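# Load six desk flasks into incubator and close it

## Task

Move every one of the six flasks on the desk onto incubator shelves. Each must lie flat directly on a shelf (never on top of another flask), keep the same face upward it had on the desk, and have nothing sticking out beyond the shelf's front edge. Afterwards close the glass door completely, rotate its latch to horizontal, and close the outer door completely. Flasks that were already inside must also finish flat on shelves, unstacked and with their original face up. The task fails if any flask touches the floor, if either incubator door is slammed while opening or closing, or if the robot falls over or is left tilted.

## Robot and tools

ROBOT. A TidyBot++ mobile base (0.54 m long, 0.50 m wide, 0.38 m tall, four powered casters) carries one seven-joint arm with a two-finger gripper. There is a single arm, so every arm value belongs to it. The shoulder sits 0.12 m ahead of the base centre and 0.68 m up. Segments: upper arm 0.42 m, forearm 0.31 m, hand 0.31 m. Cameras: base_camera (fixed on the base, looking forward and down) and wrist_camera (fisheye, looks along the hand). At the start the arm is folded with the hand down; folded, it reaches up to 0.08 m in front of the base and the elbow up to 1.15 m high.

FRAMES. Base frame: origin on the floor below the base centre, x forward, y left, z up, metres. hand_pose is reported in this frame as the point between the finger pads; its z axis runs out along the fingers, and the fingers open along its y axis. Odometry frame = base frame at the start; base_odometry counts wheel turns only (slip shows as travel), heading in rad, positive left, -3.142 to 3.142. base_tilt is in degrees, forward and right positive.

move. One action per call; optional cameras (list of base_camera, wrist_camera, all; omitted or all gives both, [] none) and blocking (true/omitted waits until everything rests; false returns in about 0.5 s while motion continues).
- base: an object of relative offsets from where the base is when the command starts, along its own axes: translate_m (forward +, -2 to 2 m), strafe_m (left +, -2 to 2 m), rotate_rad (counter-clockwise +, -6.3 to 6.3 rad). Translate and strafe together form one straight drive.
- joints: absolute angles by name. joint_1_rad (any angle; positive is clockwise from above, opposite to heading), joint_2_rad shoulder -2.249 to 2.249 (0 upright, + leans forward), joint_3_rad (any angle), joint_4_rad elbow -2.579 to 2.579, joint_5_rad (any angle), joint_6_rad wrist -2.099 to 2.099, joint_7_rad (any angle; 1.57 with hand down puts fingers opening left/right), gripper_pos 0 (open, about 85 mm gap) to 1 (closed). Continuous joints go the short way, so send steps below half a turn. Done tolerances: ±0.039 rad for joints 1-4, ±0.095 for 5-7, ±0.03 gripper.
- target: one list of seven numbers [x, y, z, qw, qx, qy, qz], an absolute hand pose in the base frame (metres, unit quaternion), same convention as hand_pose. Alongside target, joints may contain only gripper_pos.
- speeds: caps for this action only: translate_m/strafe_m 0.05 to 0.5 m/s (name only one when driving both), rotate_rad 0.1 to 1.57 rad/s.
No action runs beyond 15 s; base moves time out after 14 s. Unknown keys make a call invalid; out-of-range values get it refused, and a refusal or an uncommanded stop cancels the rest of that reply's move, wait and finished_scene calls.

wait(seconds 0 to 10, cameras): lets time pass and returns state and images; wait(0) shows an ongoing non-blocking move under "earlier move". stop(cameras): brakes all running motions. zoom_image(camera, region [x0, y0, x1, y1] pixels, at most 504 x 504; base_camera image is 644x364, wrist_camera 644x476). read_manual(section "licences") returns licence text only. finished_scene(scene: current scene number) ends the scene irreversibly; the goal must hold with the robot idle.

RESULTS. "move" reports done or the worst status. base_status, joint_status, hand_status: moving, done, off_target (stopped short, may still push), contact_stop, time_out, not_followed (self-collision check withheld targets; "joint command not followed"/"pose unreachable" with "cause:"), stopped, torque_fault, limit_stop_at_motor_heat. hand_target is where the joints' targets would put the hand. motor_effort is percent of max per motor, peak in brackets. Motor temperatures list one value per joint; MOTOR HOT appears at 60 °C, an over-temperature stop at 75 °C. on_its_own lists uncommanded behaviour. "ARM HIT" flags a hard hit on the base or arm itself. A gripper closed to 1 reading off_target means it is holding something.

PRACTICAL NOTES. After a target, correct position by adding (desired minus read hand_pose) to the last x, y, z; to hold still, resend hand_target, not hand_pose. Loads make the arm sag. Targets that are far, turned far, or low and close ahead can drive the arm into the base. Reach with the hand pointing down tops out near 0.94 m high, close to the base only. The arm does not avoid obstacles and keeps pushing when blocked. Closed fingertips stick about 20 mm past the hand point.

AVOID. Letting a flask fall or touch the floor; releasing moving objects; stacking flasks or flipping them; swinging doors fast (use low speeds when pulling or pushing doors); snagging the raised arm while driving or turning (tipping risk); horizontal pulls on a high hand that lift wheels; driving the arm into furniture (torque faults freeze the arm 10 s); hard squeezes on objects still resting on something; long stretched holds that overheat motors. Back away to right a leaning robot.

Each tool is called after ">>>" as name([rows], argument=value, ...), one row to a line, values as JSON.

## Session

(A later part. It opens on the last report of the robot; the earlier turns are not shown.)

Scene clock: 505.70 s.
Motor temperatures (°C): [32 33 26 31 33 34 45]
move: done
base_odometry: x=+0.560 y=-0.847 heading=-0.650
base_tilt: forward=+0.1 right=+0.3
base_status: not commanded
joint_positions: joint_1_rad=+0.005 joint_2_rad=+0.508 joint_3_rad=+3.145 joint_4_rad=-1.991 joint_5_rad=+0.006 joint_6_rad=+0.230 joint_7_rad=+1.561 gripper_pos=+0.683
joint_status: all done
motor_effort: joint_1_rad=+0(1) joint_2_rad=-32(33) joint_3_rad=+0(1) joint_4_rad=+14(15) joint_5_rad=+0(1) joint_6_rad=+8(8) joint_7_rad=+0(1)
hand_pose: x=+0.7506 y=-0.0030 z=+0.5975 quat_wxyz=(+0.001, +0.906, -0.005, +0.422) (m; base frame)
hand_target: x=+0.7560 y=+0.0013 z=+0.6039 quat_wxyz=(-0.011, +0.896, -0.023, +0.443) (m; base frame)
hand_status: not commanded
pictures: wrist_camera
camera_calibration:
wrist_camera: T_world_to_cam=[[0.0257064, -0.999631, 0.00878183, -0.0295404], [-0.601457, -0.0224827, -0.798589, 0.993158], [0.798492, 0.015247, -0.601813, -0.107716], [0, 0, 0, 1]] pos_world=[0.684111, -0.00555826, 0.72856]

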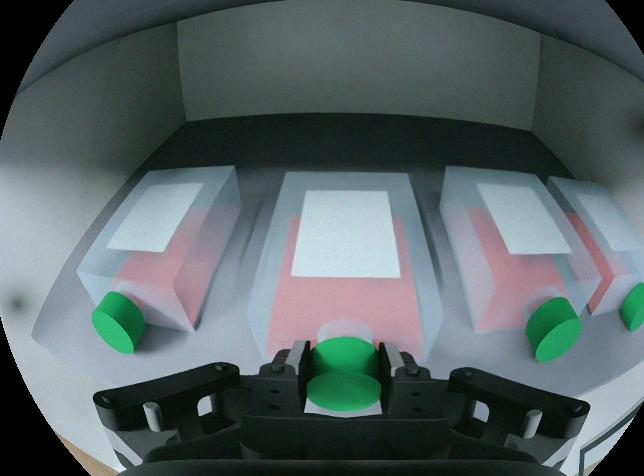

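>>> move(joints={"joint_2_rad": 0.519, "joint_4_rad": -2.012, "joint_6_rad": 0.305}, cameras=[])

>>> move(joints={"gripper_pos": 0.66}, cameras=[])

>>> move(joints={"gripper_pos": 0.5}, cameras=[])

>>> move(base={"translate_m": -0.055}, speeds={"translate_m": 0.08}, cameras=["wrist_camera"])

Scene clock: 506.37 s.
Motor temperatures (°C): [32 33 26 31 33 34 45]
move: done
base_odometry: x=+0.560 y=-0.847 heading=-0.650
base_tilt: forward=+0.0 right=+0.3
base_status: not commanded
joint_positions: joint_1_rad=+0.005 joint_2_rad=+0.510 joint_3_rad=+3.145 joint_4_rad=-1.994 joint_5_rad=+0.006 joint_6_rad=+0.238 joint_7_rad=+1.561 gripper_pos=+0.683
joint_status: all done
motor_effort: joint_1_rad=+0(1) joint_2_rad=-32(32) joint_3_rad=+0(1) joint_4_rad=+13(14) joint_5_rad=+0(1) joint_6_rad=+8(9) joint_7_rad=-1(1)
hand_pose: x=+0.7507 y=-0.0030 z=+0.5973 quat_wxyz=(+0.001, +0.906, -0.005, +0.424) (m; base frame)
hand_target: x=+0.7548 y=+0.0013 z=+0.5999 quat_wxyz=(-0.011, +0.897, -0.023, +0.442) (m; base frame)
hand_status: not commanded
pictures: none
No camera images: "cameras" was empty.

Scene clock: 506.97 s.
Motor temperatures (°C): [32 33 26 31 33 34 45]
move: done
base_odometry: x=+0.560 y=-0.847 heading=-0.650
base_tilt: forward=+0.1 right=+0.3
base_status: not commanded
joint_positions: joint_1_rad=+0.005 joint_2_rad=+0.510 joint_3_rad=+3.145 joint_4_rad=-1.994 joint_5_rad=+0.006 joint_6_rad=+0.239 joint_7_rad=+1.561 gripper_pos=+0.659
joint_status: all done
motor_effort: joint_1_rad=-1(1) joint_2_rad=-32(32) joint_3_rad=+0(1) joint_4_rad=+13(14) joint_5_rad=+0(1) joint_6_rad=+8(8) joint_7_rad=+1(1)
hand_pose: x=+0.7507 y=-0.0030 z=+0.5971 quat_wxyz=(+0.001, +0.906, -0.005, +0.424) (m; base frame)
hand_target: x=+0.7548 y=+0.0013 z=+0.5999 quat_wxyz=(-0.011, +0.897, -0.023, +0.442) (m; base frame)
hand_status: not commanded
pictures: none
No camera images: "cameras" was empty.

Scene clock: 507.57 s.
Motor temperatures (°C): [32 33 26 31 33 34 45]
move: done
base_odometry: x=+0.560 y=-0.847 heading=-0.650
base_tilt: forward=+0.0 right=+0.3
base_status: not commanded
joint_positions: joint_1_rad=+0.005 joint_2_rad=+0.511 joint_3_rad=+3.145 joint_4_rad=-1.994 joint_5_rad=+0.006 joint_6_rad=+0.239 joint_7_rad=+1.561 gripper_pos=+0.500
joint_status: all done
motor_effort: joint_1_rad=-1(1) joint_2_rad=-32(33) joint_3_rad=+0(1) joint_4_rad=+13(14) joint_5_rad=+0(1) joint_6_rad=+8(8) joint_7_rad=+1(1)
hand_pose: x=+0.7505 y=-0.0030 z=+0.5962 quat_wxyz=(+0.001, +0.906, -0.005, +0.423) (m; base frame)
hand_target: x=+0.7548 y=+0.0013 z=+0.5999 quat_wxyz=(-0.011, +0.897, -0.023, +0.442) (m; base frame)
hand_status: not commanded
pictures: none
No camera images: "cameras" was empty.

Scene clock: 508.77 s.
Motor temperatures (°C): [32 33 26 31 33 34 45]
move: done
base_odometry: x=+0.516 y=-0.814 heading=-0.650
base_tilt: forward=+0.1 right=+0.3
base_status: done
joint_positions: joint_1_rad=+0.005 joint_2_rad=+0.517 joint_3_rad=+3.145 joint_4_rad=-1.999 joint_5_rad=+0.006 joint_6_rad=+0.240 joint_7_rad=+1.561 gripper_pos=+0.500
joint_status: not commanded
motor_effort: joint_1_rad=+0(1) joint_2_rad=-32(34) joint_3_rad=+0(1) joint_4_rad=+13(14) joint_5_rad=+0(1) joint_6_rad=+8(8) joint_7_rad=-1(2)
hand_pose: x=+0.7479 y=-0.0030 z=+0.5909 quat_wxyz=(+0.001, +0.908, -0.005, +0.419) (m; base frame)
hand_target: x=+0.7548 y=+0.0013 z=+0.5999 quat_wxyz=(-0.011, +0.897, -0.023, +0.442) (m; base frame)
hand_status: not commanded
pictures: wrist_camera
camera_calibration:
wrist_camera: T_world_to_cam=[[0.0257648, -0.999631, 0.00860236, -0.0293537], [-0.606969, -0.0224805, -0.794407, 0.988014], [0.794308, 0.0152463, -0.607324, -0.103213], [0, 0, 0, 1]] pos_world=[0.682433, -0.00555827, 0.722454]

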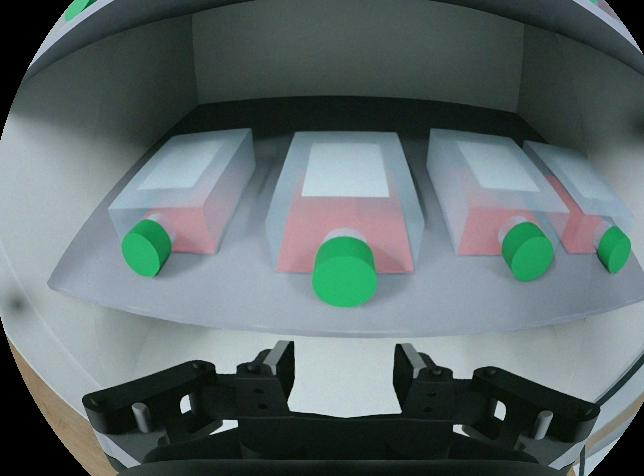

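>>> move()

Scene clock: 510.17 s.
Motor temperatures (°C): [32 33 26 31 33 34 45]
base_odometry: x=+0.516 y=-0.814 heading=-0.650
base_tilt: forward=+0.1 right=+0.3
base_status: done
joint_positions: joint_1_rad=+0.005 joint_2_rad=+0.517 joint_3_rad=+3.145 joint_4_rad=-1.999 joint_5_rad=+0.006 joint_6_rad=+0.240 joint_7_rad=+1.561 gripper_pos=+0.500
joint_status: not commanded
motor_effort: joint_1_rad=-1(1) joint_2_rad=-33(34) joint_3_rad=+0(1) joint_4_rad=+13(14) joint_5_rad=+0(1) joint_6_rad=+8(8) joint_7_rad=+0(2)
hand_pose: x=+0.7479 y=-0.0030 z=+0.5909 quat_wxyz=(+0.001, +0.908, -0.005, +0.419) (m; base frame)
hand_target: x=+0.7548 y=+0.0013 z=+0.5999 quat_wxyz=(-0.011, +0.897, -0.023, +0.442) (m; base frame)
hand_status: not commanded
pictures: base_camera, wrist_camera
camera_calibration:
wrist_camera: T_world_to_cam=[[0.0257648, -0.999631, 0.00860236, -0.0293537], [-0.606969, -0.0224805, -0.794407, 0.988014], [0.794308, 0.0152463, -0.607324, -0.103213], [0, 0, 0, 1]] pos_world=[0.682433, -0.00555827, 0.722454]

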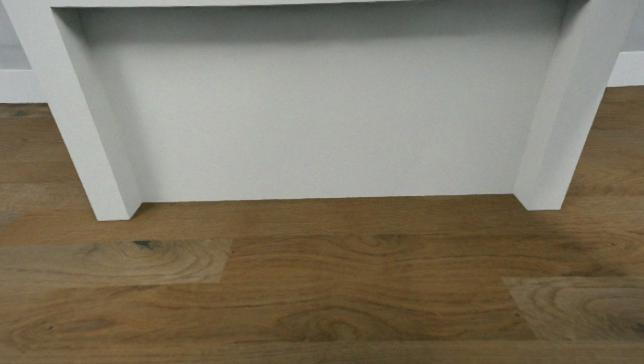

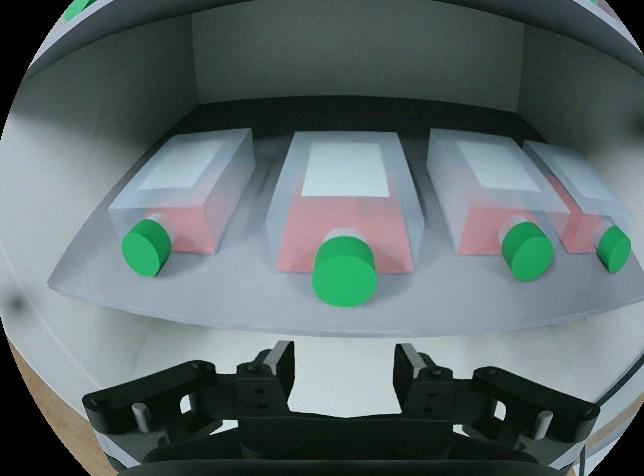

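>>> move(joints={"joint_2_rad": 0.49, "joint_4_rad": -1.97, "joint_6_rad": 0.15}, cameras=["wrist_camera"])

>>> move(joints={"gripper_pos": 1.0}, cameras=["wrist_camera"])

Scene clock: 511.53 s.
Motor temperatures (°C): [32 33 26 31 33 34 45]
move: done
base_odometry: x=+0.516 y=-0.814 heading=-0.650
base_tilt: forward=+0.0 right=+0.2
base_status: not commanded
joint_positions: joint_1_rad=+0.005 joint_2_rad=+0.503 joint_3_rad=+3.145 joint_4_rad=-1.975 joint_5_rad=+0.006 joint_6_rad=+0.169 joint_7_rad=+1.561 gripper_pos=+0.500
joint_status: all done
motor_effort: joint_1_rad=-1(1) joint_2_rad=-32(33) joint_3_rad=+0(1) joint_4_rad=+14(14) joint_5_rad=-1(1) joint_6_rad=+7(9) joint_7_rad=+0(1)
hand_pose: x=+0.7460 y=-0.0031 z=+0.5938 quat_wxyz=(+0.001, +0.914, -0.005, +0.405) (m; base frame)
hand_target: x=+0.7451 y=+0.0013 z=+0.5992 quat_wxyz=(-0.010, +0.914, -0.023, +0.404) (m; base frame)
hand_status: not commanded
pictures: wrist_camera
camera_calibration:
wrist_camera: T_world_to_cam=[[0.0257417, -0.999638, 0.00776115, -0.028925], [-0.631698, -0.0222831, -0.774894, 0.995955], [0.774787, 0.0150444, -0.632043, -0.0706566], [0, 0, 0, 1]] pos_world=[0.684631, -0.00565861, 0.727326]

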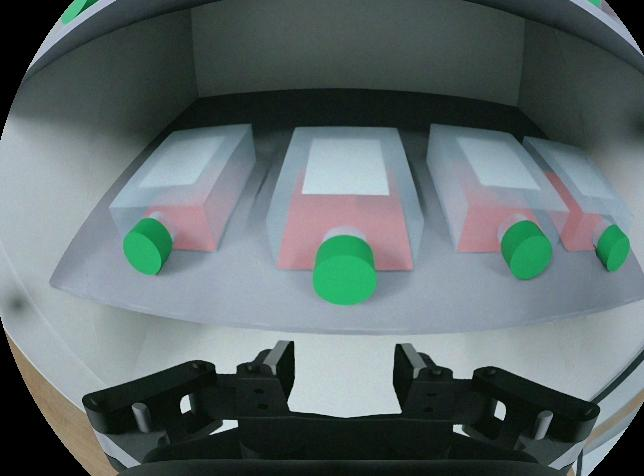

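Scene clock: 512.37 s.
Motor temperatures (°C): [32 33 26 31 33 34 45]
move: done
base_odometry: x=+0.516 y=-0.814 heading=-0.650
base_tilt: forward=+0.2 right=+0.3
base_status: not commanded
joint_positions: joint_1_rad=+0.005 joint_2_rad=+0.503 joint_3_rad=+3.145 joint_4_rad=-1.975 joint_5_rad=+0.006 joint_6_rad=+0.169 joint_7_rad=+1.561 gripper_pos=+0.999
joint_status: all done
motor_effort: joint_1_rad=+0(1) joint_2_rad=-32(33) joint_3_rad=+0(1) joint_4_rad=+14(14) joint_5_rad=-1(1) joint_6_rad=+8(8) joint_7_rad=+0(1)
hand_pose: x=+0.7460 y=-0.0031 z=+0.5938 quat_wxyz=(+0.001, +0.914, -0.005, +0.405) (m; base frame)
hand_target: x=+0.7451 y=+0.0013 z=+0.5992 quat_wxyz=(-0.010, +0.914, -0.023, +0.404) (m; base frame)
hand_status: not commanded
pictures: wrist_camera
camera_calibration:
wrist_camera: T_world_to_cam=[[0.0257417, -0.999638, 0.00776115, -0.028925], [-0.631698, -0.0222831, -0.774894, 0.995955], [0.774787, 0.0150444, -0.632043, -0.0706566], [0, 0, 0, 1]] pos_world=[0.684631, -0.00565861, 0.727326]

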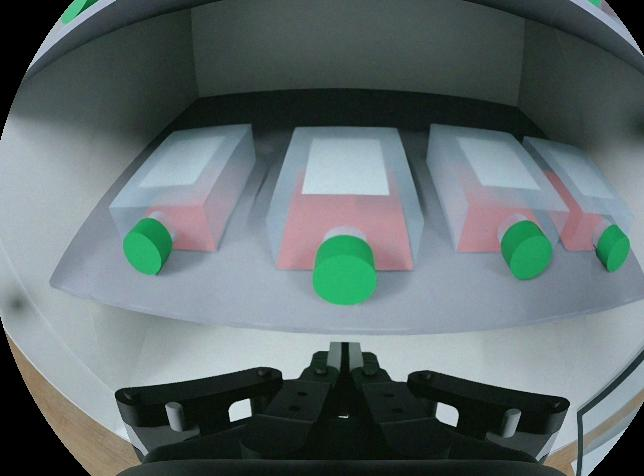

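>>> move(joints={"joint_2_rad": 0.465, "joint_4_rad": -1.97, "joint_6_rad": 0.15}, cameras=[])

>>> move(base={"translate_m": 0.055}, speeds={"translate_m": 0.06}, cameras=["wrist_camera"])

Scene clock: 513.23 s.
Motor temperatures (°C): [32 33 26 31 33 34 45]
move: done
base_odometry: x=+0.516 y=-0.814 heading=-0.650
base_tilt: forward=+0.1 right=+0.3
base_status: not commanded
joint_positions: joint_1_rad=+0.005 joint_2_rad=+0.478 joint_3_rad=+3.145 joint_4_rad=-1.975 joint_5_rad=+0.006 joint_6_rad=+0.169 joint_7_rad=+1.561 gripper_pos=+0.999
joint_status: all done
motor_effort: joint_1_rad=-1(1) joint_2_rad=-31(34) joint_3_rad=+0(1) joint_4_rad=+14(14) joint_5_rad=-1(1) joint_6_rad=+8(9) joint_7_rad=-1(1)
hand_pose: x=+0.7480 y=-0.0031 z=+0.6090 quat_wxyz=(+0.001, +0.909, -0.005, +0.416) (m; base frame)
hand_target: x=+0.7470 y=+0.0013 z=+0.6149 quat_wxyz=(-0.011, +0.909, -0.023, +0.415) (m; base frame)
hand_status: not commanded
pictures: none
No camera images: "cameras" was empty.

Scene clock: 514.63 s.
Motor temperatures (°C): [32 33 26 31 33 34 45]
move: done
base_odometry: x=+0.560 y=-0.847 heading=-0.650
base_tilt: forward=+0.1 right=+0.3
base_status: done
joint_positions: joint_1_rad=+0.005 joint_2_rad=+0.476 joint_3_rad=+3.145 joint_4_rad=-1.974 joint_5_rad=+0.006 joint_6_rad=+0.169 joint_7_rad=+1.561 gripper_pos=+0.999
joint_status: not commanded
motor_effort: joint_1_rad=+0(1) joint_2_rad=-32(34) joint_3_rad=+0(1) joint_4_rad=+14(16) joint_5_rad=-1(1) joint_6_rad=+8(9) joint_7_rad=+1(1)
hand_pose: x=+0.7483 y=-0.0031 z=+0.6105 quat_wxyz=(+0.001, +0.909, -0.005, +0.417) (m; base frame)
hand_target: x=+0.7470 y=+0.0013 z=+0.6149 quat_wxyz=(-0.011, +0.909, -0.023, +0.415) (m; base frame)
hand_status: not commanded
pictures: wrist_camera
camera_calibration:
wrist_camera: T_world_to_cam=[[0.0255092, -0.999638, 0.00858686, -0.0293631], [-0.610753, -0.0223845, -0.791504, 1.00488], [0.79141, 0.0149461, -0.611103, -0.0870103], [0, 0, 0, 1]] pos_world=[0.683347, -0.00555818, 0.742451]

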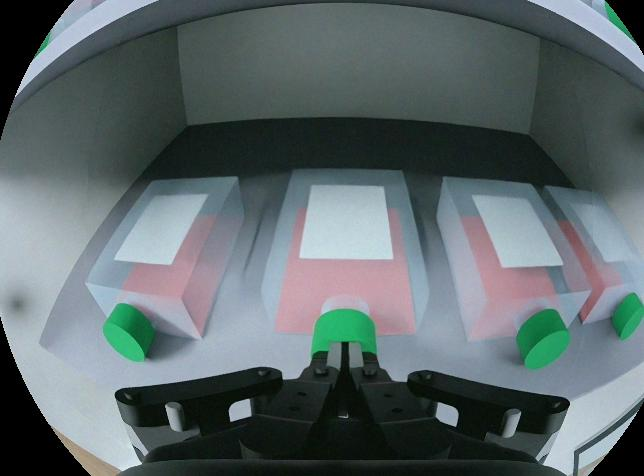

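>>> move(base={"translate_m": -0.4}, cameras=["wrist_camera"])

Scene clock: 519.80 s.
Motor temperatures (°C): [32 33 26 31 33 34 45]
move: done
base_odometry: x=+0.241 y=-0.605 heading=-0.650
base_tilt: forward=+0.0 right=+0.3
base_status: done
joint_positions: joint_1_rad=+0.004 joint_2_rad=+0.470 joint_3_rad=+3.145 joint_4_rad=-1.969 joint_5_rad=+0.006 joint_6_rad=+0.169 joint_7_rad=+1.561 gripper_pos=+0.999
joint_status: not commanded
motor_effort: joint_1_rad=-1(5) joint_2_rad=-32(35) joint_3_rad=+0(3) joint_4_rad=+14(16) joint_5_rad=-1(1) joint_6_rad=+8(9) joint_7_rad=-1(1)
hand_pose: x=+0.7512 y=-0.0029 z=+0.6170 quat_wxyz=(+0.001, +0.906, -0.004, +0.423) (m; base frame)
hand_target: x=+0.7470 y=+0.0013 z=+0.6149 quat_wxyz=(-0.011, +0.909, -0.023, +0.415) (m; base frame)
hand_status: not commanded
pictures: wrist_camera
camera_calibration:
wrist_camera: T_world_to_cam=[[0.0256843, -0.99963, 0.00892799, -0.0297208], [-0.601232, -0.0225819, -0.798755, 1.00906], [0.798661, 0.0151477, -0.60159, -0.0967429], [0, 0, 0, 1]] pos_world=[0.68471, -0.00545784, 0.748061]

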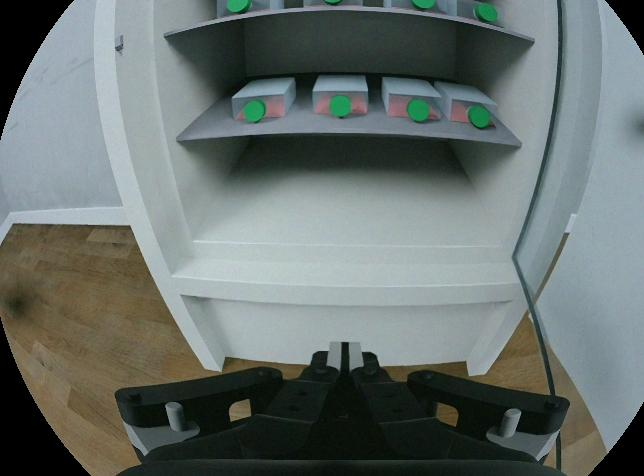

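>>> move(base={"translate_m": -0.82, "strafe_m": 1.36, "rotate_rad": 1.575}, joints={"joint_1_rad": 0.0, "joint_2_rad": -0.3, "joint_3_rad": 3.14, "joint_4_rad": -0.8, "joint_5_rad": 0.0, "joint_6_rad": -1.94, "joint_7_rad": 1.52})

Scene clock: 524.90 s.
Motor temperatures (°C): [32 33 26 31 33 34 45]
move: done
base_odometry: x=+0.412 y=+0.974 heading=+0.925
base_tilt: forward=+0.1 right=+0.4
base_status: done
joint_positions: joint_1_rad=-0.004 joint_2_rad=-0.297 joint_3_rad=+3.140 joint_4_rad=-0.805 joint_5_rad=+0.006 joint_6_rad=-1.869 joint_7_rad=+1.561 gripper_pos=+0.999
joint_status: all done
motor_effort: joint_1_rad=-1(6) joint_2_rad=+0(36) joint_3_rad=+0(5) joint_4_rad=+11(19) joint_5_rad=-1(1) joint_6_rad=+7(9) joint_7_rad=-1(2)
hand_pose: x=+0.3641 y=+0.0012 z=+1.1341 quat_wxyz=(+0.000, +0.928, -0.004, +0.373) (m; base frame)
hand_target: x=+0.3463 y=+0.0019 z=+1.1219 quat_wxyz=(-0.009, +0.939, -0.023, +0.344) (m; base frame)
hand_status: not commanded
pictures: base_camera, wrist_camera
camera_calibration:
wrist_camera: T_world_to_cam=[[0.0291552, -0.999566, 0.00412003, -0.0159999], [-0.683594, -0.0229458, -0.729502, 1.14095], [0.72928, 0.0184523, -0.683966, 0.642076], [0, 0, 0, 1]] pos_world=[0.312156, -0.00166086, 1.27155]

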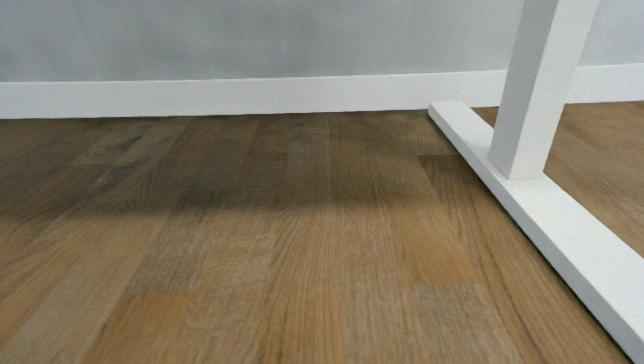

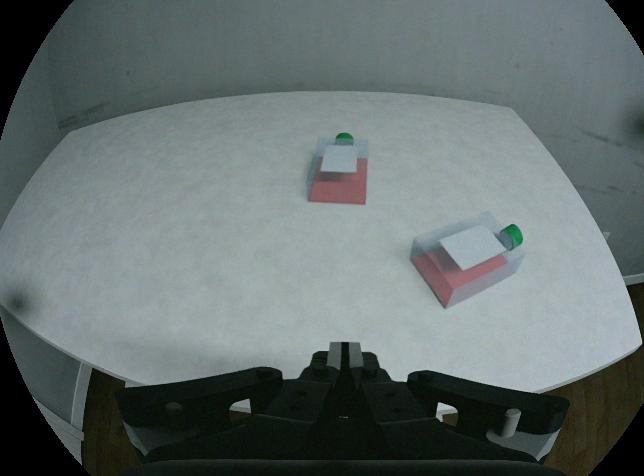

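>>> move(base={"translate_m": 0.02, "strafe_m": -0.058}, joints={"joint_2_rad": 0.225, "joint_4_rad": -0.845, "joint_6_rad": -1.25, "gripper_pos": 1.0})

>>> move(joints={"joint_2_rad": 0.15, "joint_4_rad": -1.13, "joint_6_rad": -1.04}, cameras=["wrist_camera"])

Scene clock: 528.80 s.
Motor temperatures (°C): [32 33 26 31 33 34 45]
move: done
base_odometry: x=+0.470 y=+0.955 heading=+0.926
base_tilt: forward=+0.1 right=+0.4
base_status: done
joint_positions: joint_1_rad=-0.004 joint_2_rad=+0.233 joint_3_rad=+3.140 joint_4_rad=-0.834 joint_5_rad=+0.006 joint_6_rad=-1.323 joint_7_rad=+1.561 gripper_pos=+0.999
joint_status: all done
motor_effort: joint_1_rad=+0(1) joint_2_rad=-27(31) joint_3_rad=+0(3) joint_4_rad=+17(19) joint_5_rad=-1(1) joint_6_rad=+7(8) joint_7_rad=+0(1)
hand_pose: x=+0.7041 y=+0.0027 z=+1.0155 quat_wxyz=(+0.000, +0.930, -0.002, +0.367) (m; base frame)
hand_target: x=+0.7166 y=+0.0022 z=+1.0309 quat_wxyz=(-0.011, +0.917, -0.023, +0.399) (m; base frame)
hand_status: not commanded
pictures: base_camera, wrist_camera
camera_calibration:
wrist_camera: T_world_to_cam=[[0.0313868, -0.999494, 0.00510107, -0.0265628], [-0.693001, -0.0254392, -0.720487, 1.28433], [0.720253, 0.0190788, -0.693449, 0.329015], [0, 0, 0, 1]] pos_world=[0.653905, -0.000154111, 1.15364]

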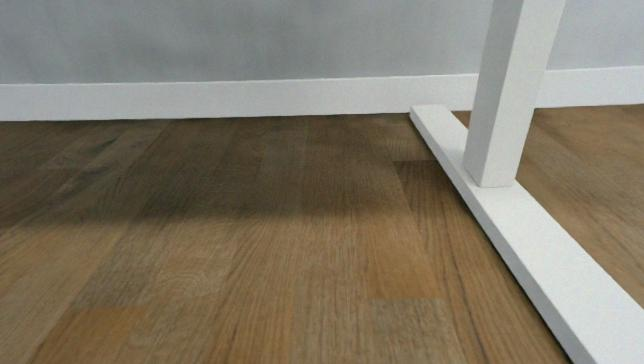

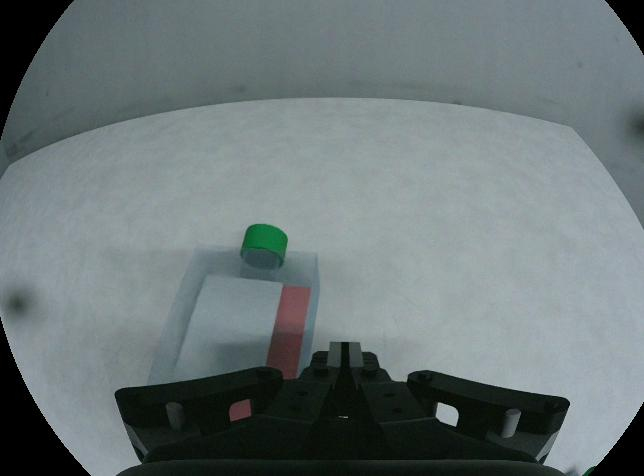

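Scene clock: 530.17 s.
Motor temperatures (°C): [32 33 26 31 33 34 45]
move: done
base_odometry: x=+0.470 y=+0.955 heading=+0.926
base_tilt: forward=+0.1 right=+0.5
base_status: not commanded
joint_positions: joint_1_rad=-0.004 joint_2_rad=+0.152 joint_3_rad=+3.140 joint_4_rad=-1.097 joint_5_rad=+0.006 joint_6_rad=-1.103 joint_7_rad=+1.561 gripper_pos=+0.999
joint_status: all done
motor_effort: joint_1_rad=+0(1) joint_2_rad=-22(27) joint_3_rad=+0(1) joint_4_rad=+17(19) joint_5_rad=+0(1) joint_6_rad=+6(8) joint_7_rad=+1(1)
hand_pose: x=+0.7021 y=+0.0029 z=+0.9782 quat_wxyz=(+0.000, +0.923, -0.002, +0.385) (m; base frame)
hand_target: x=+0.7110 y=+0.0022 z=+0.9760 quat_wxyz=(-0.011, +0.917, -0.023, +0.399) (m; base frame)
hand_status: not commanded
pictures: wrist_camera
camera_calibration:
wrist_camera: T_world_to_cam=[[0.0322752, -0.999456, 0.00678859, -0.0283847], [-0.664565, -0.0265328, -0.746759, 1.2618], [0.746533, 0.0195903, -0.66506, 0.258363], [0, 0, 0, 1]] pos_world=[0.646591, 0.0000485666, 1.11428]

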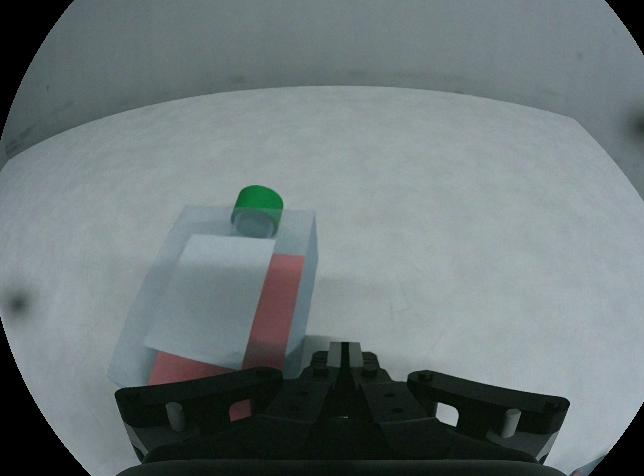

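>>> move(base={"translate_m": -0.005, "strafe_m": 0.075}, speeds={"strafe_m": 0.08}, cameras=["wrist_camera"])

>>> move(base={"translate_m": 0.026, "strafe_m": 0.06}, speeds={"strafe_m": 0.08}, cameras=["wrist_camera"])

Scene clock: 531.90 s.
Motor temperatures (°C): [32 33 26 31 33 34 45]
move: done
base_odometry: x=+0.407 y=+0.997 heading=+0.926
base_tilt: forward=+0.1 right=+0.3
base_status: done
joint_positions: joint_1_rad=-0.001 joint_2_rad=+0.151 joint_3_rad=+3.140 joint_4_rad=-1.099 joint_5_rad=+0.006 joint_6_rad=-1.100 joint_7_rad=+1.561 gripper_pos=+0.999
joint_status: not commanded
motor_effort: joint_1_rad=-1(3) joint_2_rad=-22(24) joint_3_rad=+0(2) joint_4_rad=+16(17) joint_5_rad=+0(2) joint_6_rad=+6(6) joint_7_rad=+1(1)
hand_pose: x=+0.7019 y=+0.0011 z=+0.9781 quat_wxyz=(+0.000, +0.923, -0.003, +0.385) (m; base frame)
hand_target: x=+0.7110 y=+0.0022 z=+0.9760 quat_wxyz=(-0.011, +0.917, -0.023, +0.399) (m; base frame)
hand_status: not commanded
pictures: wrist_camera
camera_calibration:
wrist_camera: T_world_to_cam=[[0.0292214, -0.999549, 0.0068902, -0.0281159], [-0.66382, -0.0245592, -0.747489, 1.26181], [0.747321, 0.0172688, -0.664238, 0.257136], [0, 0, 0, 1]] pos_world=[0.646275, -0.00155453, 1.11418]

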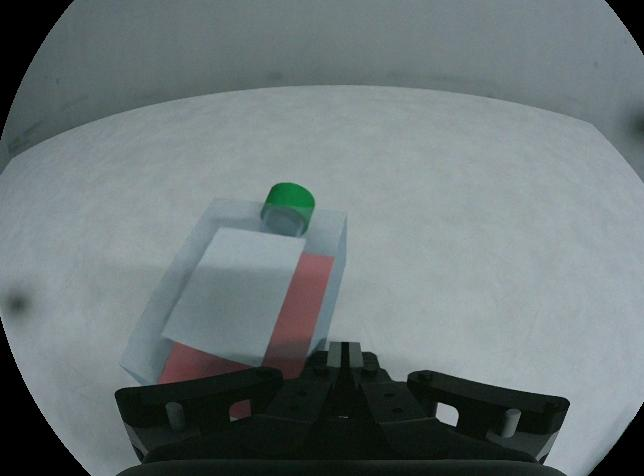

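Scene clock: 533.23 s.
Motor temperatures (°C): [32 33 26 31 33 34 45]
move: done
base_odometry: x=+0.375 y=+1.054 heading=+0.926
base_tilt: forward=+0.0 right=+0.4
base_status: done
joint_positions: joint_1_rad=+0.002 joint_2_rad=+0.149 joint_3_rad=+3.140 joint_4_rad=-1.101 joint_5_rad=+0.006 joint_6_rad=-1.099 joint_7_rad=+1.561 gripper_pos=+0.999
joint_status: not commanded
motor_effort: joint_1_rad=+0(4) joint_2_rad=-23(24) joint_3_rad=+0(2) joint_4_rad=+16(17) joint_5_rad=+0(2) joint_6_rad=+6(7) joint_7_rad=+0(1)
hand_pose: x=+0.7014 y=-0.0006 z=+0.9782 quat_wxyz=(+0.001, +0.923, -0.004, +0.386) (m; base frame)
hand_target: x=+0.7110 y=+0.0022 z=+0.9760 quat_wxyz=(-0.011, +0.917, -0.023, +0.399) (m; base frame)
hand_status: not commanded
pictures: wrist_camera
camera_calibration:
wrist_camera: T_world_to_cam=[[0.0262447, -0.999632, 0.00690205, -0.0277945], [-0.663486, -0.022583, -0.747848, 1.26162], [0.747729, 0.0150476, -0.663834, 0.256827], [0, 0, 0, 1]] pos_world=[0.645761, -0.00315771, 1.11419]

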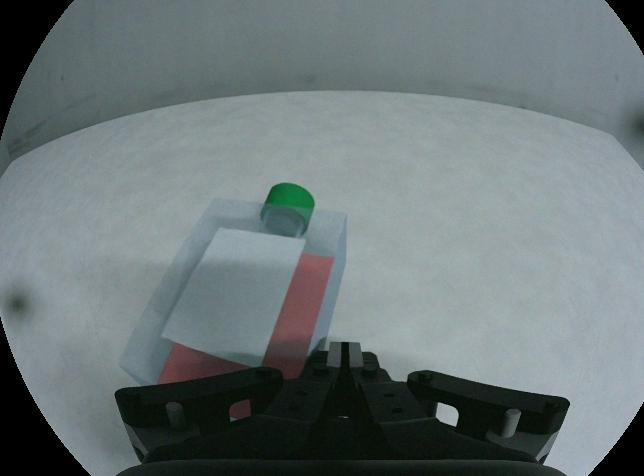

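>>> move(base={"translate_m": -0.015, "strafe_m": -0.03}, cameras=["wrist_camera"])

>>> move(base={"translate_m": 0.0, "strafe_m": 0.065}, speeds={"strafe_m": 0.08}, cameras=["wrist_camera"])

Scene clock: 535.20 s.
Motor temperatures (°C): [32 33 26 31 33 34 45]
move: done
base_odometry: x=+0.390 y=+1.024 heading=+0.926
base_tilt: forward=+0.0 right=+0.3
base_status: done
joint_positions: joint_1_rad=+0.004 joint_2_rad=+0.150 joint_3_rad=+3.141 joint_4_rad=-1.113 joint_5_rad=+0.006 joint_6_rad=-1.098 joint_7_rad=+1.561 gripper_pos=+0.999
joint_status: not commanded
motor_effort: joint_1_rad=-1(3) joint_2_rad=-25(26) joint_3_rad=+0(3) joint_4_rad=+19(19) joint_5_rad=-1(2) joint_6_rad=+7(8) joint_7_rad=+0(1)
hand_pose: x=+0.7005 y=-0.0026 z=+0.9721 quat_wxyz=(+0.002, +0.925, -0.006, +0.381) (m; base frame)
hand_target: x=+0.7110 y=+0.0022 z=+0.9760 quat_wxyz=(-0.011, +0.917, -0.023, +0.399) (m; base frame)
hand_status: not commanded
pictures: wrist_camera
camera_calibration:
wrist_camera: T_world_to_cam=[[0.0229199, -0.999714, 0.00676181, -0.0271689], [-0.671949, -0.0204127, -0.740316, 1.25494], [0.740243, 0.0124244, -0.672225, 0.266933], [0, 0, 0, 1]] pos_world=[0.646282, -0.00486094, 1.10867]

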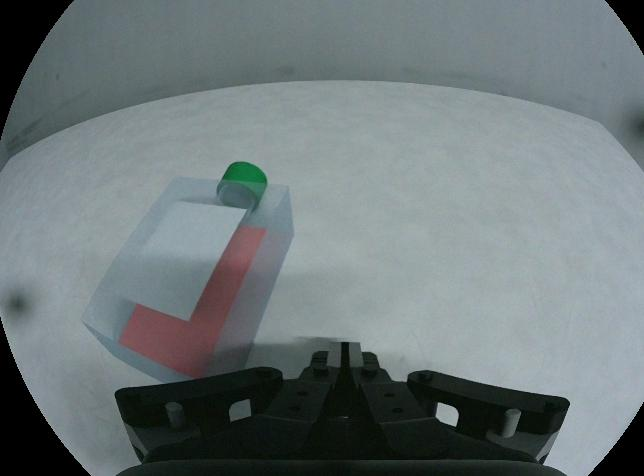

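Scene clock: 536.53 s.
Motor temperatures (°C): [32 33 26 31 33 34 45]
move: done
base_odometry: x=+0.338 y=+1.063 heading=+0.926
base_tilt: forward=+0.1 right=+0.4
base_status: done
joint_positions: joint_1_rad=+0.001 joint_2_rad=+0.150 joint_3_rad=+3.141 joint_4_rad=-1.113 joint_5_rad=+0.006 joint_6_rad=-1.098 joint_7_rad=+1.561 gripper_pos=+0.999
joint_status: not commanded
motor_effort: joint_1_rad=-1(4) joint_2_rad=-25(27) joint_3_rad=+0(3) joint_4_rad=+19(19) joint_5_rad=-1(1) joint_6_rad=+7(8) joint_7_rad=+0(1)
hand_pose: x=+0.7005 y=-0.0009 z=+0.9720 quat_wxyz=(+0.001, +0.925, -0.005, +0.380) (m; base frame)
hand_target: x=+0.7110 y=+0.0022 z=+0.9760 quat_wxyz=(-0.011, +0.917, -0.023, +0.399) (m; base frame)
hand_status: not commanded
pictures: wrist_camera
camera_calibration:
wrist_camera: T_world_to_cam=[[0.0257528, -0.999646, 0.00672096, -0.0274539], [-0.67203, -0.0222893, -0.740188, 1.25487], [0.740076, 0.0145452, -0.672366, 0.267035], [0, 0, 0, 1]] pos_world=[0.646394, -0.00335797, 1.10857]

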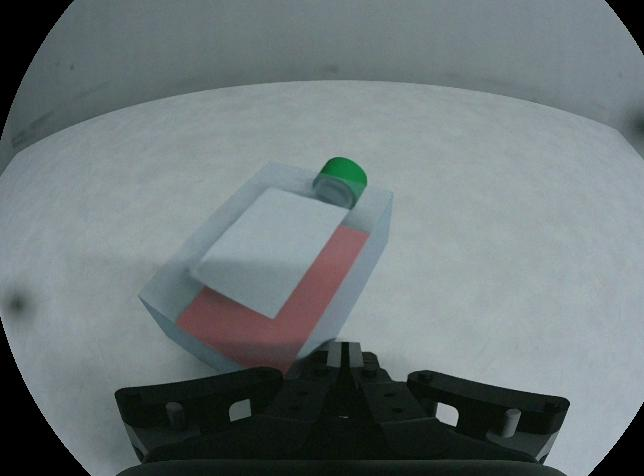

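>>> move(base={"translate_m": 0.0015, "strafe_m": 0.0575}, speeds={"strafe_m": 0.08}, cameras=[])

>>> move(base={"translate_m": 0.032, "strafe_m": 0.046}, speeds={"strafe_m": 0.08}, cameras=["wrist_camera"])

Scene clock: 539.97 s.
Motor temperatures (°C): [32 33 26 31 33 34 45]
move: done
base_odometry: x=+0.292 y=+1.099 heading=+0.926
base_tilt: forward=+0.1 right=+0.2
base_status: done
joint_positions: joint_1_rad=+0.001 joint_2_rad=+0.150 joint_3_rad=+3.141 joint_4_rad=-1.113 joint_5_rad=+0.006 joint_6_rad=-1.098 joint_7_rad=+1.561 gripper_pos=+0.999
joint_status: not commanded
motor_effort: joint_1_rad=-1(4) joint_2_rad=-25(26) joint_3_rad=+0(2) joint_4_rad=+18(19) joint_5_rad=+0(1) joint_6_rad=+7(8) joint_7_rad=+1(1)
hand_pose: x=+0.7005 y=-0.0007 z=+0.9719 quat_wxyz=(+0.001, +0.925, -0.005, +0.380) (m; base frame)
hand_target: x=+0.7110 y=+0.0022 z=+0.9760 quat_wxyz=(-0.011, +0.917, -0.023, +0.399) (m; base frame)
hand_status: not commanded
pictures: none
No camera images: "cameras" was empty.

Scene clock: 541.17 s.
Motor temperatures (°C): [32 33 26 31 33 34 45]
move: done
base_odometry: x=+0.275 y=+1.152 heading=+0.926
base_tilt: forward=+0.0 right=+0.4
base_status: done
joint_positions: joint_1_rad=+0.001 joint_2_rad=+0.151 joint_3_rad=+3.141 joint_4_rad=-1.113 joint_5_rad=+0.006 joint_6_rad=-1.098 joint_7_rad=+1.561 gripper_pos=+0.999
joint_status: not commanded
motor_effort: joint_1_rad=+0(3) joint_2_rad=-24(27) joint_3_rad=+0(2) joint_4_rad=+19(19) joint_5_rad=+0(1) joint_6_rad=+7(8) joint_7_rad=+1(2)
hand_pose: x=+0.7008 y=-0.0008 z=+0.9713 quat_wxyz=(+0.001, +0.925, -0.005, +0.380) (m; base frame)
hand_target: x=+0.7110 y=+0.0022 z=+0.9760 quat_wxyz=(-0.011, +0.917, -0.023, +0.399) (m; base frame)
hand_status: not commanded
pictures: wrist_camera
camera_calibration:
wrist_camera: T_world_to_cam=[[0.0259014, -0.999642, 0.0066981, -0.0274309], [-0.672866, -0.0223889, -0.739425, 1.2544], [0.739311, 0.0146452, -0.673205, 0.267756], [0, 0, 0, 1]] pos_world=[0.646798, -0.00325779, 1.10797]

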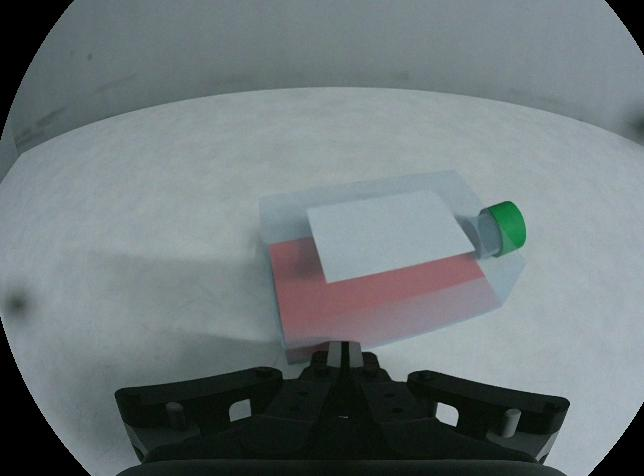

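>>> move(base={"translate_m": 0.0426, "strafe_m": 0.0354}, speeds={"strafe_m": 0.08}, cameras=[])

>>> move(base={"translate_m": 0.045, "strafe_m": 0.008}, speeds={"translate_m": 0.08}, cameras=["wrist_camera"])

Scene clock: 542.70 s.
Motor temperatures (°C): [32 33 26 31 33 34 45]
move: done
base_odometry: x=+0.272 y=+1.207 heading=+0.926
base_tilt: forward=+0.0 right=+0.3
base_status: done
joint_positions: joint_1_rad=+0.001 joint_2_rad=+0.153 joint_3_rad=+3.141 joint_4_rad=-1.113 joint_5_rad=+0.006 joint_6_rad=-1.098 joint_7_rad=+1.561 gripper_pos=+0.999
joint_status: not commanded
motor_effort: joint_1_rad=+0(2) joint_2_rad=-25(28) joint_3_rad=+0(1) joint_4_rad=+19(19) joint_5_rad=+0(1) joint_6_rad=+7(8) joint_7_rad=+0(1)
hand_pose: x=+0.7012 y=-0.0007 z=+0.9704 quat_wxyz=(+0.001, +0.925, -0.005, +0.379) (m; base frame)
hand_target: x=+0.7110 y=+0.0022 z=+0.9760 quat_wxyz=(-0.011, +0.917, -0.023, +0.399) (m; base frame)
hand_status: not commanded
pictures: none
No camera images: "cameras" was empty.

Scene clock: 543.77 s.
Motor temperatures (°C): [32 33 26 31 33 34 45]
move: done
base_odometry: x=+0.292 y=+1.248 heading=+0.927
base_tilt: forward=+0.0 right=+0.3
base_status: done
joint_positions: joint_1_rad=+0.001 joint_2_rad=+0.154 joint_3_rad=+3.141 joint_4_rad=-1.113 joint_5_rad=+0.006 joint_6_rad=-1.098 joint_7_rad=+1.561 gripper_pos=+0.999
joint_status: not commanded
motor_effort: joint_1_rad=-1(2) joint_2_rad=-24(27) joint_3_rad=+0(1) joint_4_rad=+18(19) joint_5_rad=-1(2) joint_6_rad=+7(8) joint_7_rad=+0(1)
hand_pose: x=+0.7017 y=-0.0007 z=+0.9693 quat_wxyz=(+0.001, +0.926, -0.005, +0.378) (m; base frame)
hand_target: x=+0.7110 y=+0.0022 z=+0.9760 quat_wxyz=(-0.011, +0.917, -0.023, +0.399) (m; base frame)
hand_status: not commanded
pictures: wrist_camera
camera_calibration:
wrist_camera: T_world_to_cam=[[0.0260649, -0.999638, 0.00661133, -0.0273627], [-0.675421, -0.0224861, -0.73709, 1.25302], [0.736972, 0.0147468, -0.675763, 0.269915], [0, 0, 0, 1]] pos_world=[0.648109, -0.00315763, 1.10617]

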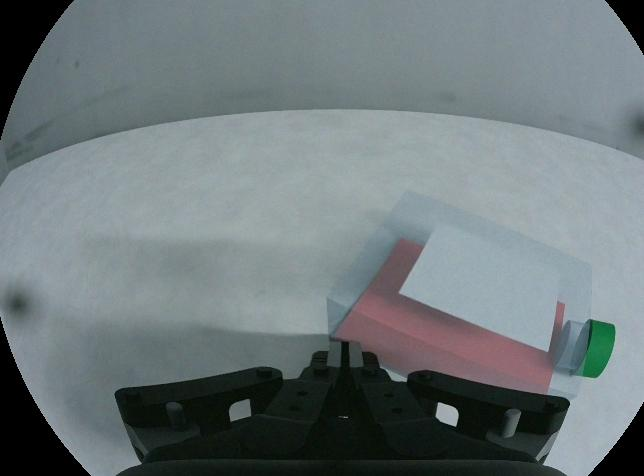

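>>> move(joints={"joint_2_rad": 0.2, "joint_4_rad": -0.6, "joint_6_rad": -1.45}, cameras=[])

>>> move(base={"translate_m": -0.0615, "strafe_m": -0.5285}, joints={"joint_1_rad": -0.5236, "joint_2_rad": 0.433, "joint_3_rad": 3.14, "joint_4_rad": -0.73, "joint_5_rad": 0.0, "joint_6_rad": -0.76, "joint_7_rad": 1.52, "gripper_pos": 0.5})

Scene clock: 548.90 s.
Motor temperatures (°C): [32 33 26 31 33 34 45]
move: done
base_odometry: x=+0.292 y=+1.248 heading=+0.927
base_tilt: forward=+0.1 right=+0.4
base_status: not commanded
joint_positions: joint_1_rad=+0.001 joint_2_rad=+0.192 joint_3_rad=+3.141 joint_4_rad=-0.611 joint_5_rad=+0.006 joint_6_rad=-1.377 joint_7_rad=+1.561 gripper_pos=+0.999
joint_status: all done
motor_effort: joint_1_rad=+0(1) joint_2_rad=-23(27) joint_3_rad=+0(1) joint_4_rad=+16(21) joint_5_rad=+0(1) joint_6_rad=+8(10) joint_7_rad=+0(1)
hand_pose: x=+0.6808 y=-0.0009 z=+1.1352 quat_wxyz=(+0.001, +0.886, -0.005, +0.463) (m; base frame)
hand_target: x=+0.6703 y=+0.0021 z=+1.1177 quat_wxyz=(-0.011, +0.902, -0.022, +0.431) (m; base frame)
hand_status: not commanded
pictures: none
No camera images: "cameras" was empty.

Scene clock: 551.23 s.
Motor temperatures (°C): [32 33 26 31 33 34 45]
move: done
base_odometry: x=+0.678 y=+0.882 heading=+0.927
base_tilt: forward=+0.0 right=+0.3
base_status: done
joint_positions: joint_1_rad=-0.513 joint_2_rad=+0.430 joint_3_rad=+3.141 joint_4_rad=-0.712 joint_5_rad=+0.006 joint_6_rad=-0.832 joint_7_rad=+1.561 gripper_pos=+0.500
joint_status: all done
motor_effort: joint_1_rad=+0(3) joint_2_rad=-36(37) joint_3_rad=+0(2) joint_4_rad=+19(20) joint_5_rad=+0(2) joint_6_rad=+9(10) joint_7_rad=-1(2)
hand_pose: x=+0.7704 y=+0.3670 z=+1.0728 quat_wxyz=(-0.140, +0.808, +0.208, +0.533) (m; base frame)
hand_target: x=+0.7737 y=+0.3805 z=+1.0810 quat_wxyz=(-0.163, +0.797, +0.192, +0.549) (m; base frame)
hand_status: not commanded
pictures: base_camera, wrist_camera
camera_calibration:
wrist_camera: T_world_to_cam=[[0.511286, -0.85924, 0.0171411, -0.0989251], [-0.286739, -0.189357, -0.939109, 1.36254], [0.810165, 0.475238, -0.343193, -0.298392], [0, 0, 0, 1]] pos_world=[0.683019, 0.314813, 1.17886]

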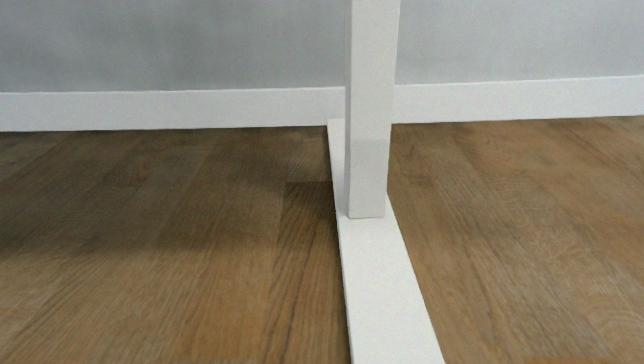

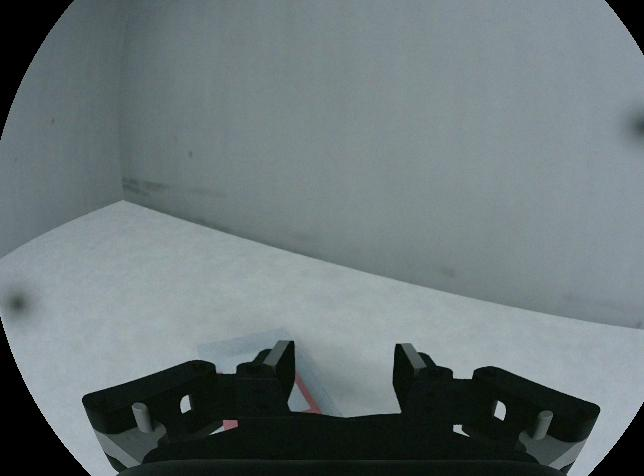

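>>> zoom_image(camera="wrist_camera", region=[170, 290, 470, 476])

Scaled by 1.680.

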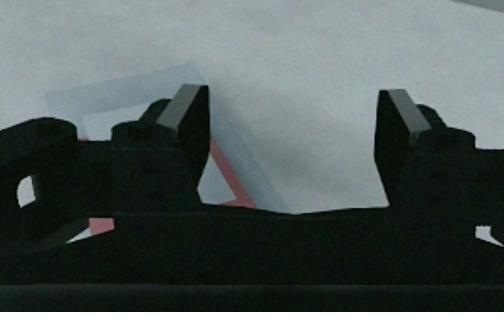

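>>> move(joints={"joint_1_rad": -0.535, "joint_2_rad": 0.341, "joint_4_rad": -1.034, "joint_6_rad": -0.58, "gripper_pos": 0.3}, cameras=["wrist_camera"])

Scene clock: 554.13 s.
Motor temperatures (°C): [32 33 26 31 33 34 45]
move: done
base_odometry: x=+0.678 y=+0.882 heading=+0.927
base_tilt: forward=+0.1 right=+0.3
base_status: not commanded
joint_positions: joint_1_rad=-0.520 joint_2_rad=+0.360 joint_3_rad=+3.141 joint_4_rad=-1.015 joint_5_rad=+0.006 joint_6_rad=-0.652 joint_7_rad=+1.561 gripper_pos=+0.300
joint_status: all done
motor_effort: joint_1_rad=-1(2) joint_2_rad=-34(36) joint_3_rad=+0(1) joint_4_rad=+20(22) joint_5_rad=+0(1) joint_6_rad=+9(10) joint_7_rad=+0(2)
hand_pose: x=+0.7574 y=+0.3658 z=+0.9998 quat_wxyz=(-0.136, +0.821, +0.215, +0.511) (m; base frame)
hand_target: x=+0.7524 y=+0.3780 z=+1.0228 quat_wxyz=(-0.162, +0.805, +0.199, +0.535) (m; base frame)
hand_status: not commanded
pictures: wrist_camera
camera_calibration:
wrist_camera: T_world_to_cam=[[0.518828, -0.854726, 0.0161335, -0.0983721], [-0.327952, -0.216428, -0.919568, 1.31161], [0.789471, 0.471807, -0.392598, -0.246134], [0, 0, 0, 1]] pos_world=[0.675499, 0.315916, 1.11107]

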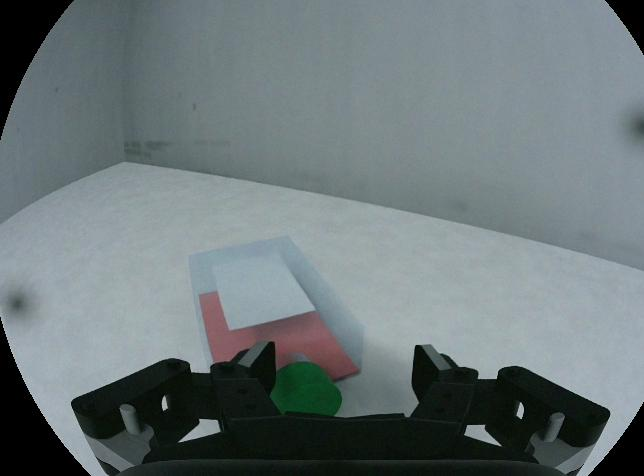

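>>> move(base={"translate_m": -0.003, "strafe_m": 0.018}, speeds={"strafe_m": 0.1}, cameras=["wrist_camera"])

>>> move(joints={"joint_2_rad": 0.33, "joint_4_rad": -1.145, "joint_6_rad": -0.465}, cameras=["wrist_camera"])

Scene clock: 555.53 s.
Motor temperatures (°C): [32 33 26 31 33 34 45]
move: done
base_odometry: x=+0.662 y=+0.890 heading=+0.927
base_tilt: forward=+0.1 right=+0.3
base_status: done
joint_positions: joint_1_rad=-0.535 joint_2_rad=+0.357 joint_3_rad=+3.141 joint_4_rad=-1.016 joint_5_rad=+0.006 joint_6_rad=-0.648 joint_7_rad=+1.561 gripper_pos=+0.300
joint_status: not commanded
motor_effort: joint_1_rad=-1(5) joint_2_rad=-34(35) joint_3_rad=+0(3) joint_4_rad=+20(20) joint_5_rad=-1(2) joint_6_rad=+9(9) joint_7_rad=+0(1)
hand_pose: x=+0.7514 y=+0.3754 z=+1.0029 quat_wxyz=(-0.141, +0.818, +0.221, +0.513) (m; base frame)
hand_target: x=+0.7524 y=+0.3780 z=+1.0228 quat_wxyz=(-0.162, +0.805, +0.199, +0.535) (m; base frame)
hand_status: not commanded
pictures: wrist_camera
camera_calibration:
wrist_camera: T_world_to_cam=[[0.531845, -0.846687, 0.0161671, -0.100041], [-0.319295, -0.218174, -0.922199, 1.31137], [0.784341, 0.485305, -0.386378, -0.252076], [0, 0, 0, 1]] pos_world=[0.669635, 0.323737, 1.11357]

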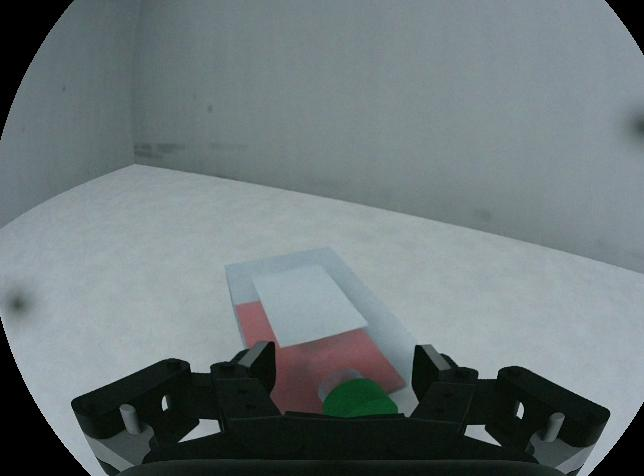

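Scene clock: 556.47 s.
Motor temperatures (°C): [32 33 26 31 33 34 45]
move: done
base_odometry: x=+0.662 y=+0.890 heading=+0.927
base_tilt: forward=+0.2 right=+0.3
base_status: not commanded
joint_positions: joint_1_rad=-0.535 joint_2_rad=+0.329 joint_3_rad=+3.141 joint_4_rad=-1.110 joint_5_rad=+0.006 joint_6_rad=-0.524 joint_7_rad=+1.561 gripper_pos=+0.300
joint_status: all done
motor_effort: joint_1_rad=-1(2) joint_2_rad=-30(34) joint_3_rad=-1(1) joint_4_rad=+18(20) joint_5_rad=+0(1) joint_6_rad=+7(10) joint_7_rad=+1(1)
hand_pose: x=+0.7512 y=+0.3755 z=+1.0019 quat_wxyz=(-0.147, +0.803, +0.217, +0.536) (m; base frame)
hand_target: x=+0.7541 y=+0.3790 z=+0.9976 quat_wxyz=(-0.164, +0.801, +0.198, +0.541) (m; base frame)
hand_status: not commanded
pictures: wrist_camera
camera_calibration:
wrist_camera: T_world_to_cam=[[0.531623, -0.846794, 0.0177709, -0.101158], [-0.273642, -0.191575, -0.94256, 1.28648], [0.801559, 0.496224, -0.333564, -0.322329], [0, 0, 0, 1]] pos_world=[0.664178, 0.320744, 1.10686]

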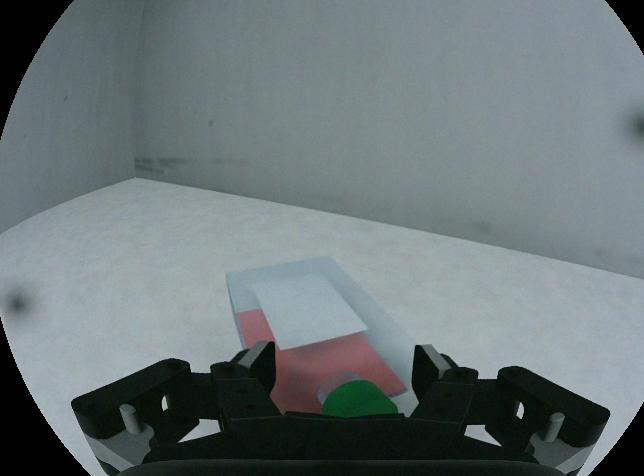

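>>> move(joints={"joint_2_rad": 0.348, "joint_4_rad": -1.165, "joint_6_rad": -0.465}, cameras=["wrist_camera"])

Scene clock: 557.33 s.
Motor temperatures (°C): [32 33 26 31 33 34 45]
move: off_target
base_odometry: x=+0.662 y=+0.890 heading=+0.927
base_tilt: forward=+0.1 right=+0.3
base_status: not commanded
joint_positions: joint_1_rad=-0.535 joint_2_rad=+0.328 joint_3_rad=+3.141 joint_4_rad=-1.119 joint_5_rad=+0.006 joint_6_rad=-0.510 joint_7_rad=+1.561 gripper_pos=+0.300
joint_status: joint_4_rad off_target (ended at -1.119, target -1.165); the others done
motor_effort: joint_1_rad=+0(2) joint_2_rad=-27(29) joint_3_rad=+0(1) joint_4_rad=+16(17) joint_5_rad=+0(1) joint_6_rad=+6(7) joint_7_rad=+1(2)
hand_pose: x=+0.7517 y=+0.3758 z=+1.0014 quat_wxyz=(-0.148, +0.801, +0.217, +0.538) (m; base frame)
hand_target: x=+0.7571 y=+0.3809 z=+0.9722 quat_wxyz=(-0.159, +0.811, +0.201, +0.526) (m; base frame)
hand_status: not commanded
pictures: wrist_camera
camera_calibration:
wrist_camera: T_world_to_cam=[[0.53158, -0.846817, 0.0180204, -0.101379], [-0.268499, -0.188649, -0.944627, 1.28346], [0.803325, 0.497306, -0.327651, -0.330702], [0, 0, 0, 1]] pos_world=[0.664161, 0.320734, 1.10586]

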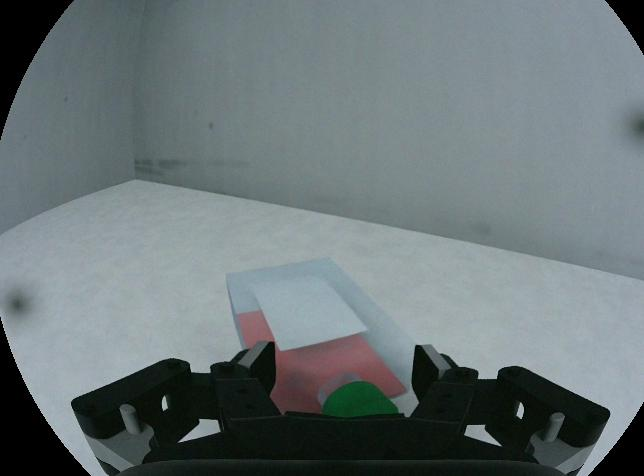

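>>> move(joints={"joint_2_rad": 0.335, "joint_4_rad": -1.03, "joint_6_rad": -0.53, "gripper_pos": 0.4}, cameras=[])

>>> move(base={"translate_m": -0.003, "strafe_m": -0.0146}, speeds={"strafe_m": 0.1}, cameras=["wrist_camera"])

Scene clock: 559.00 s.
Motor temperatures (°C): [32 33 26 31 33 34 45]
move: done
base_odometry: x=+0.662 y=+0.890 heading=+0.927
base_tilt: forward=+0.1 right=+0.3
base_status: not commanded
joint_positions: joint_1_rad=-0.535 joint_2_rad=+0.341 joint_3_rad=+3.141 joint_4_rad=-1.039 joint_5_rad=+0.006 joint_6_rad=-0.510 joint_7_rad=+1.561 gripper_pos=+0.400
joint_status: all done
motor_effort: joint_1_rad=+0(2) joint_2_rad=-34(37) joint_3_rad=+0(2) joint_4_rad=+21(22) joint_5_rad=+0(1) joint_6_rad=+9(10) joint_7_rad=+0(1)
hand_pose: x=+0.7595 y=+0.3806 z=+1.0402 quat_wxyz=(-0.155, +0.782, +0.212, +0.565) (m; base frame)
hand_target: x=+0.7554 y=+0.3798 z=+1.0443 quat_wxyz=(-0.169, +0.788, +0.195, +0.559) (m; base frame)
hand_status: not commanded
pictures: none
No camera images: "cameras" was empty.

Scene clock: 559.67 s.
Motor temperatures (°C): [32 33 26 31 33 34 45]
move: done
base_odometry: x=+0.672 y=+0.879 heading=+0.927
base_tilt: forward=+0.1 right=+0.3
base_status: done
joint_positions: joint_1_rad=-0.532 joint_2_rad=+0.339 joint_3_rad=+3.141 joint_4_rad=-1.038 joint_5_rad=+0.006 joint_6_rad=-0.510 joint_7_rad=+1.561 gripper_pos=+0.400
joint_status: not commanded
motor_effort: joint_1_rad=-1(4) joint_2_rad=-34(38) joint_3_rad=+0(2) joint_4_rad=+20(21) joint_5_rad=-1(1) joint_6_rad=+10(10) joint_7_rad=+0(1)
hand_pose: x=+0.7600 y=+0.3779 z=+1.0428 quat_wxyz=(-0.155, +0.782, +0.210, +0.566) (m; base frame)
hand_target: x=+0.7554 y=+0.3798 z=+1.0443 quat_wxyz=(-0.169, +0.788, +0.195, +0.559) (m; base frame)
hand_status: not commanded
pictures: wrist_camera
camera_calibration:
wrist_camera: T_world_to_cam=[[0.527653, -0.849231, 0.0197194, -0.102661], [-0.210583, -0.15326, -0.965488, 1.28942], [0.822944, 0.50529, -0.259701, -0.413575], [0, 0, 0, 1]] pos_world=[0.666049, 0.31941, 1.13954]

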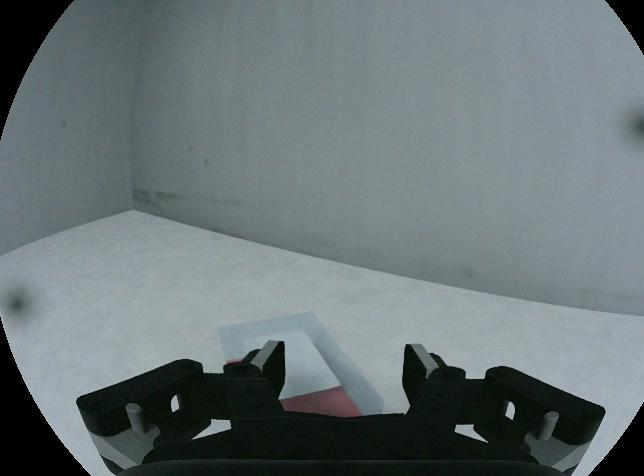

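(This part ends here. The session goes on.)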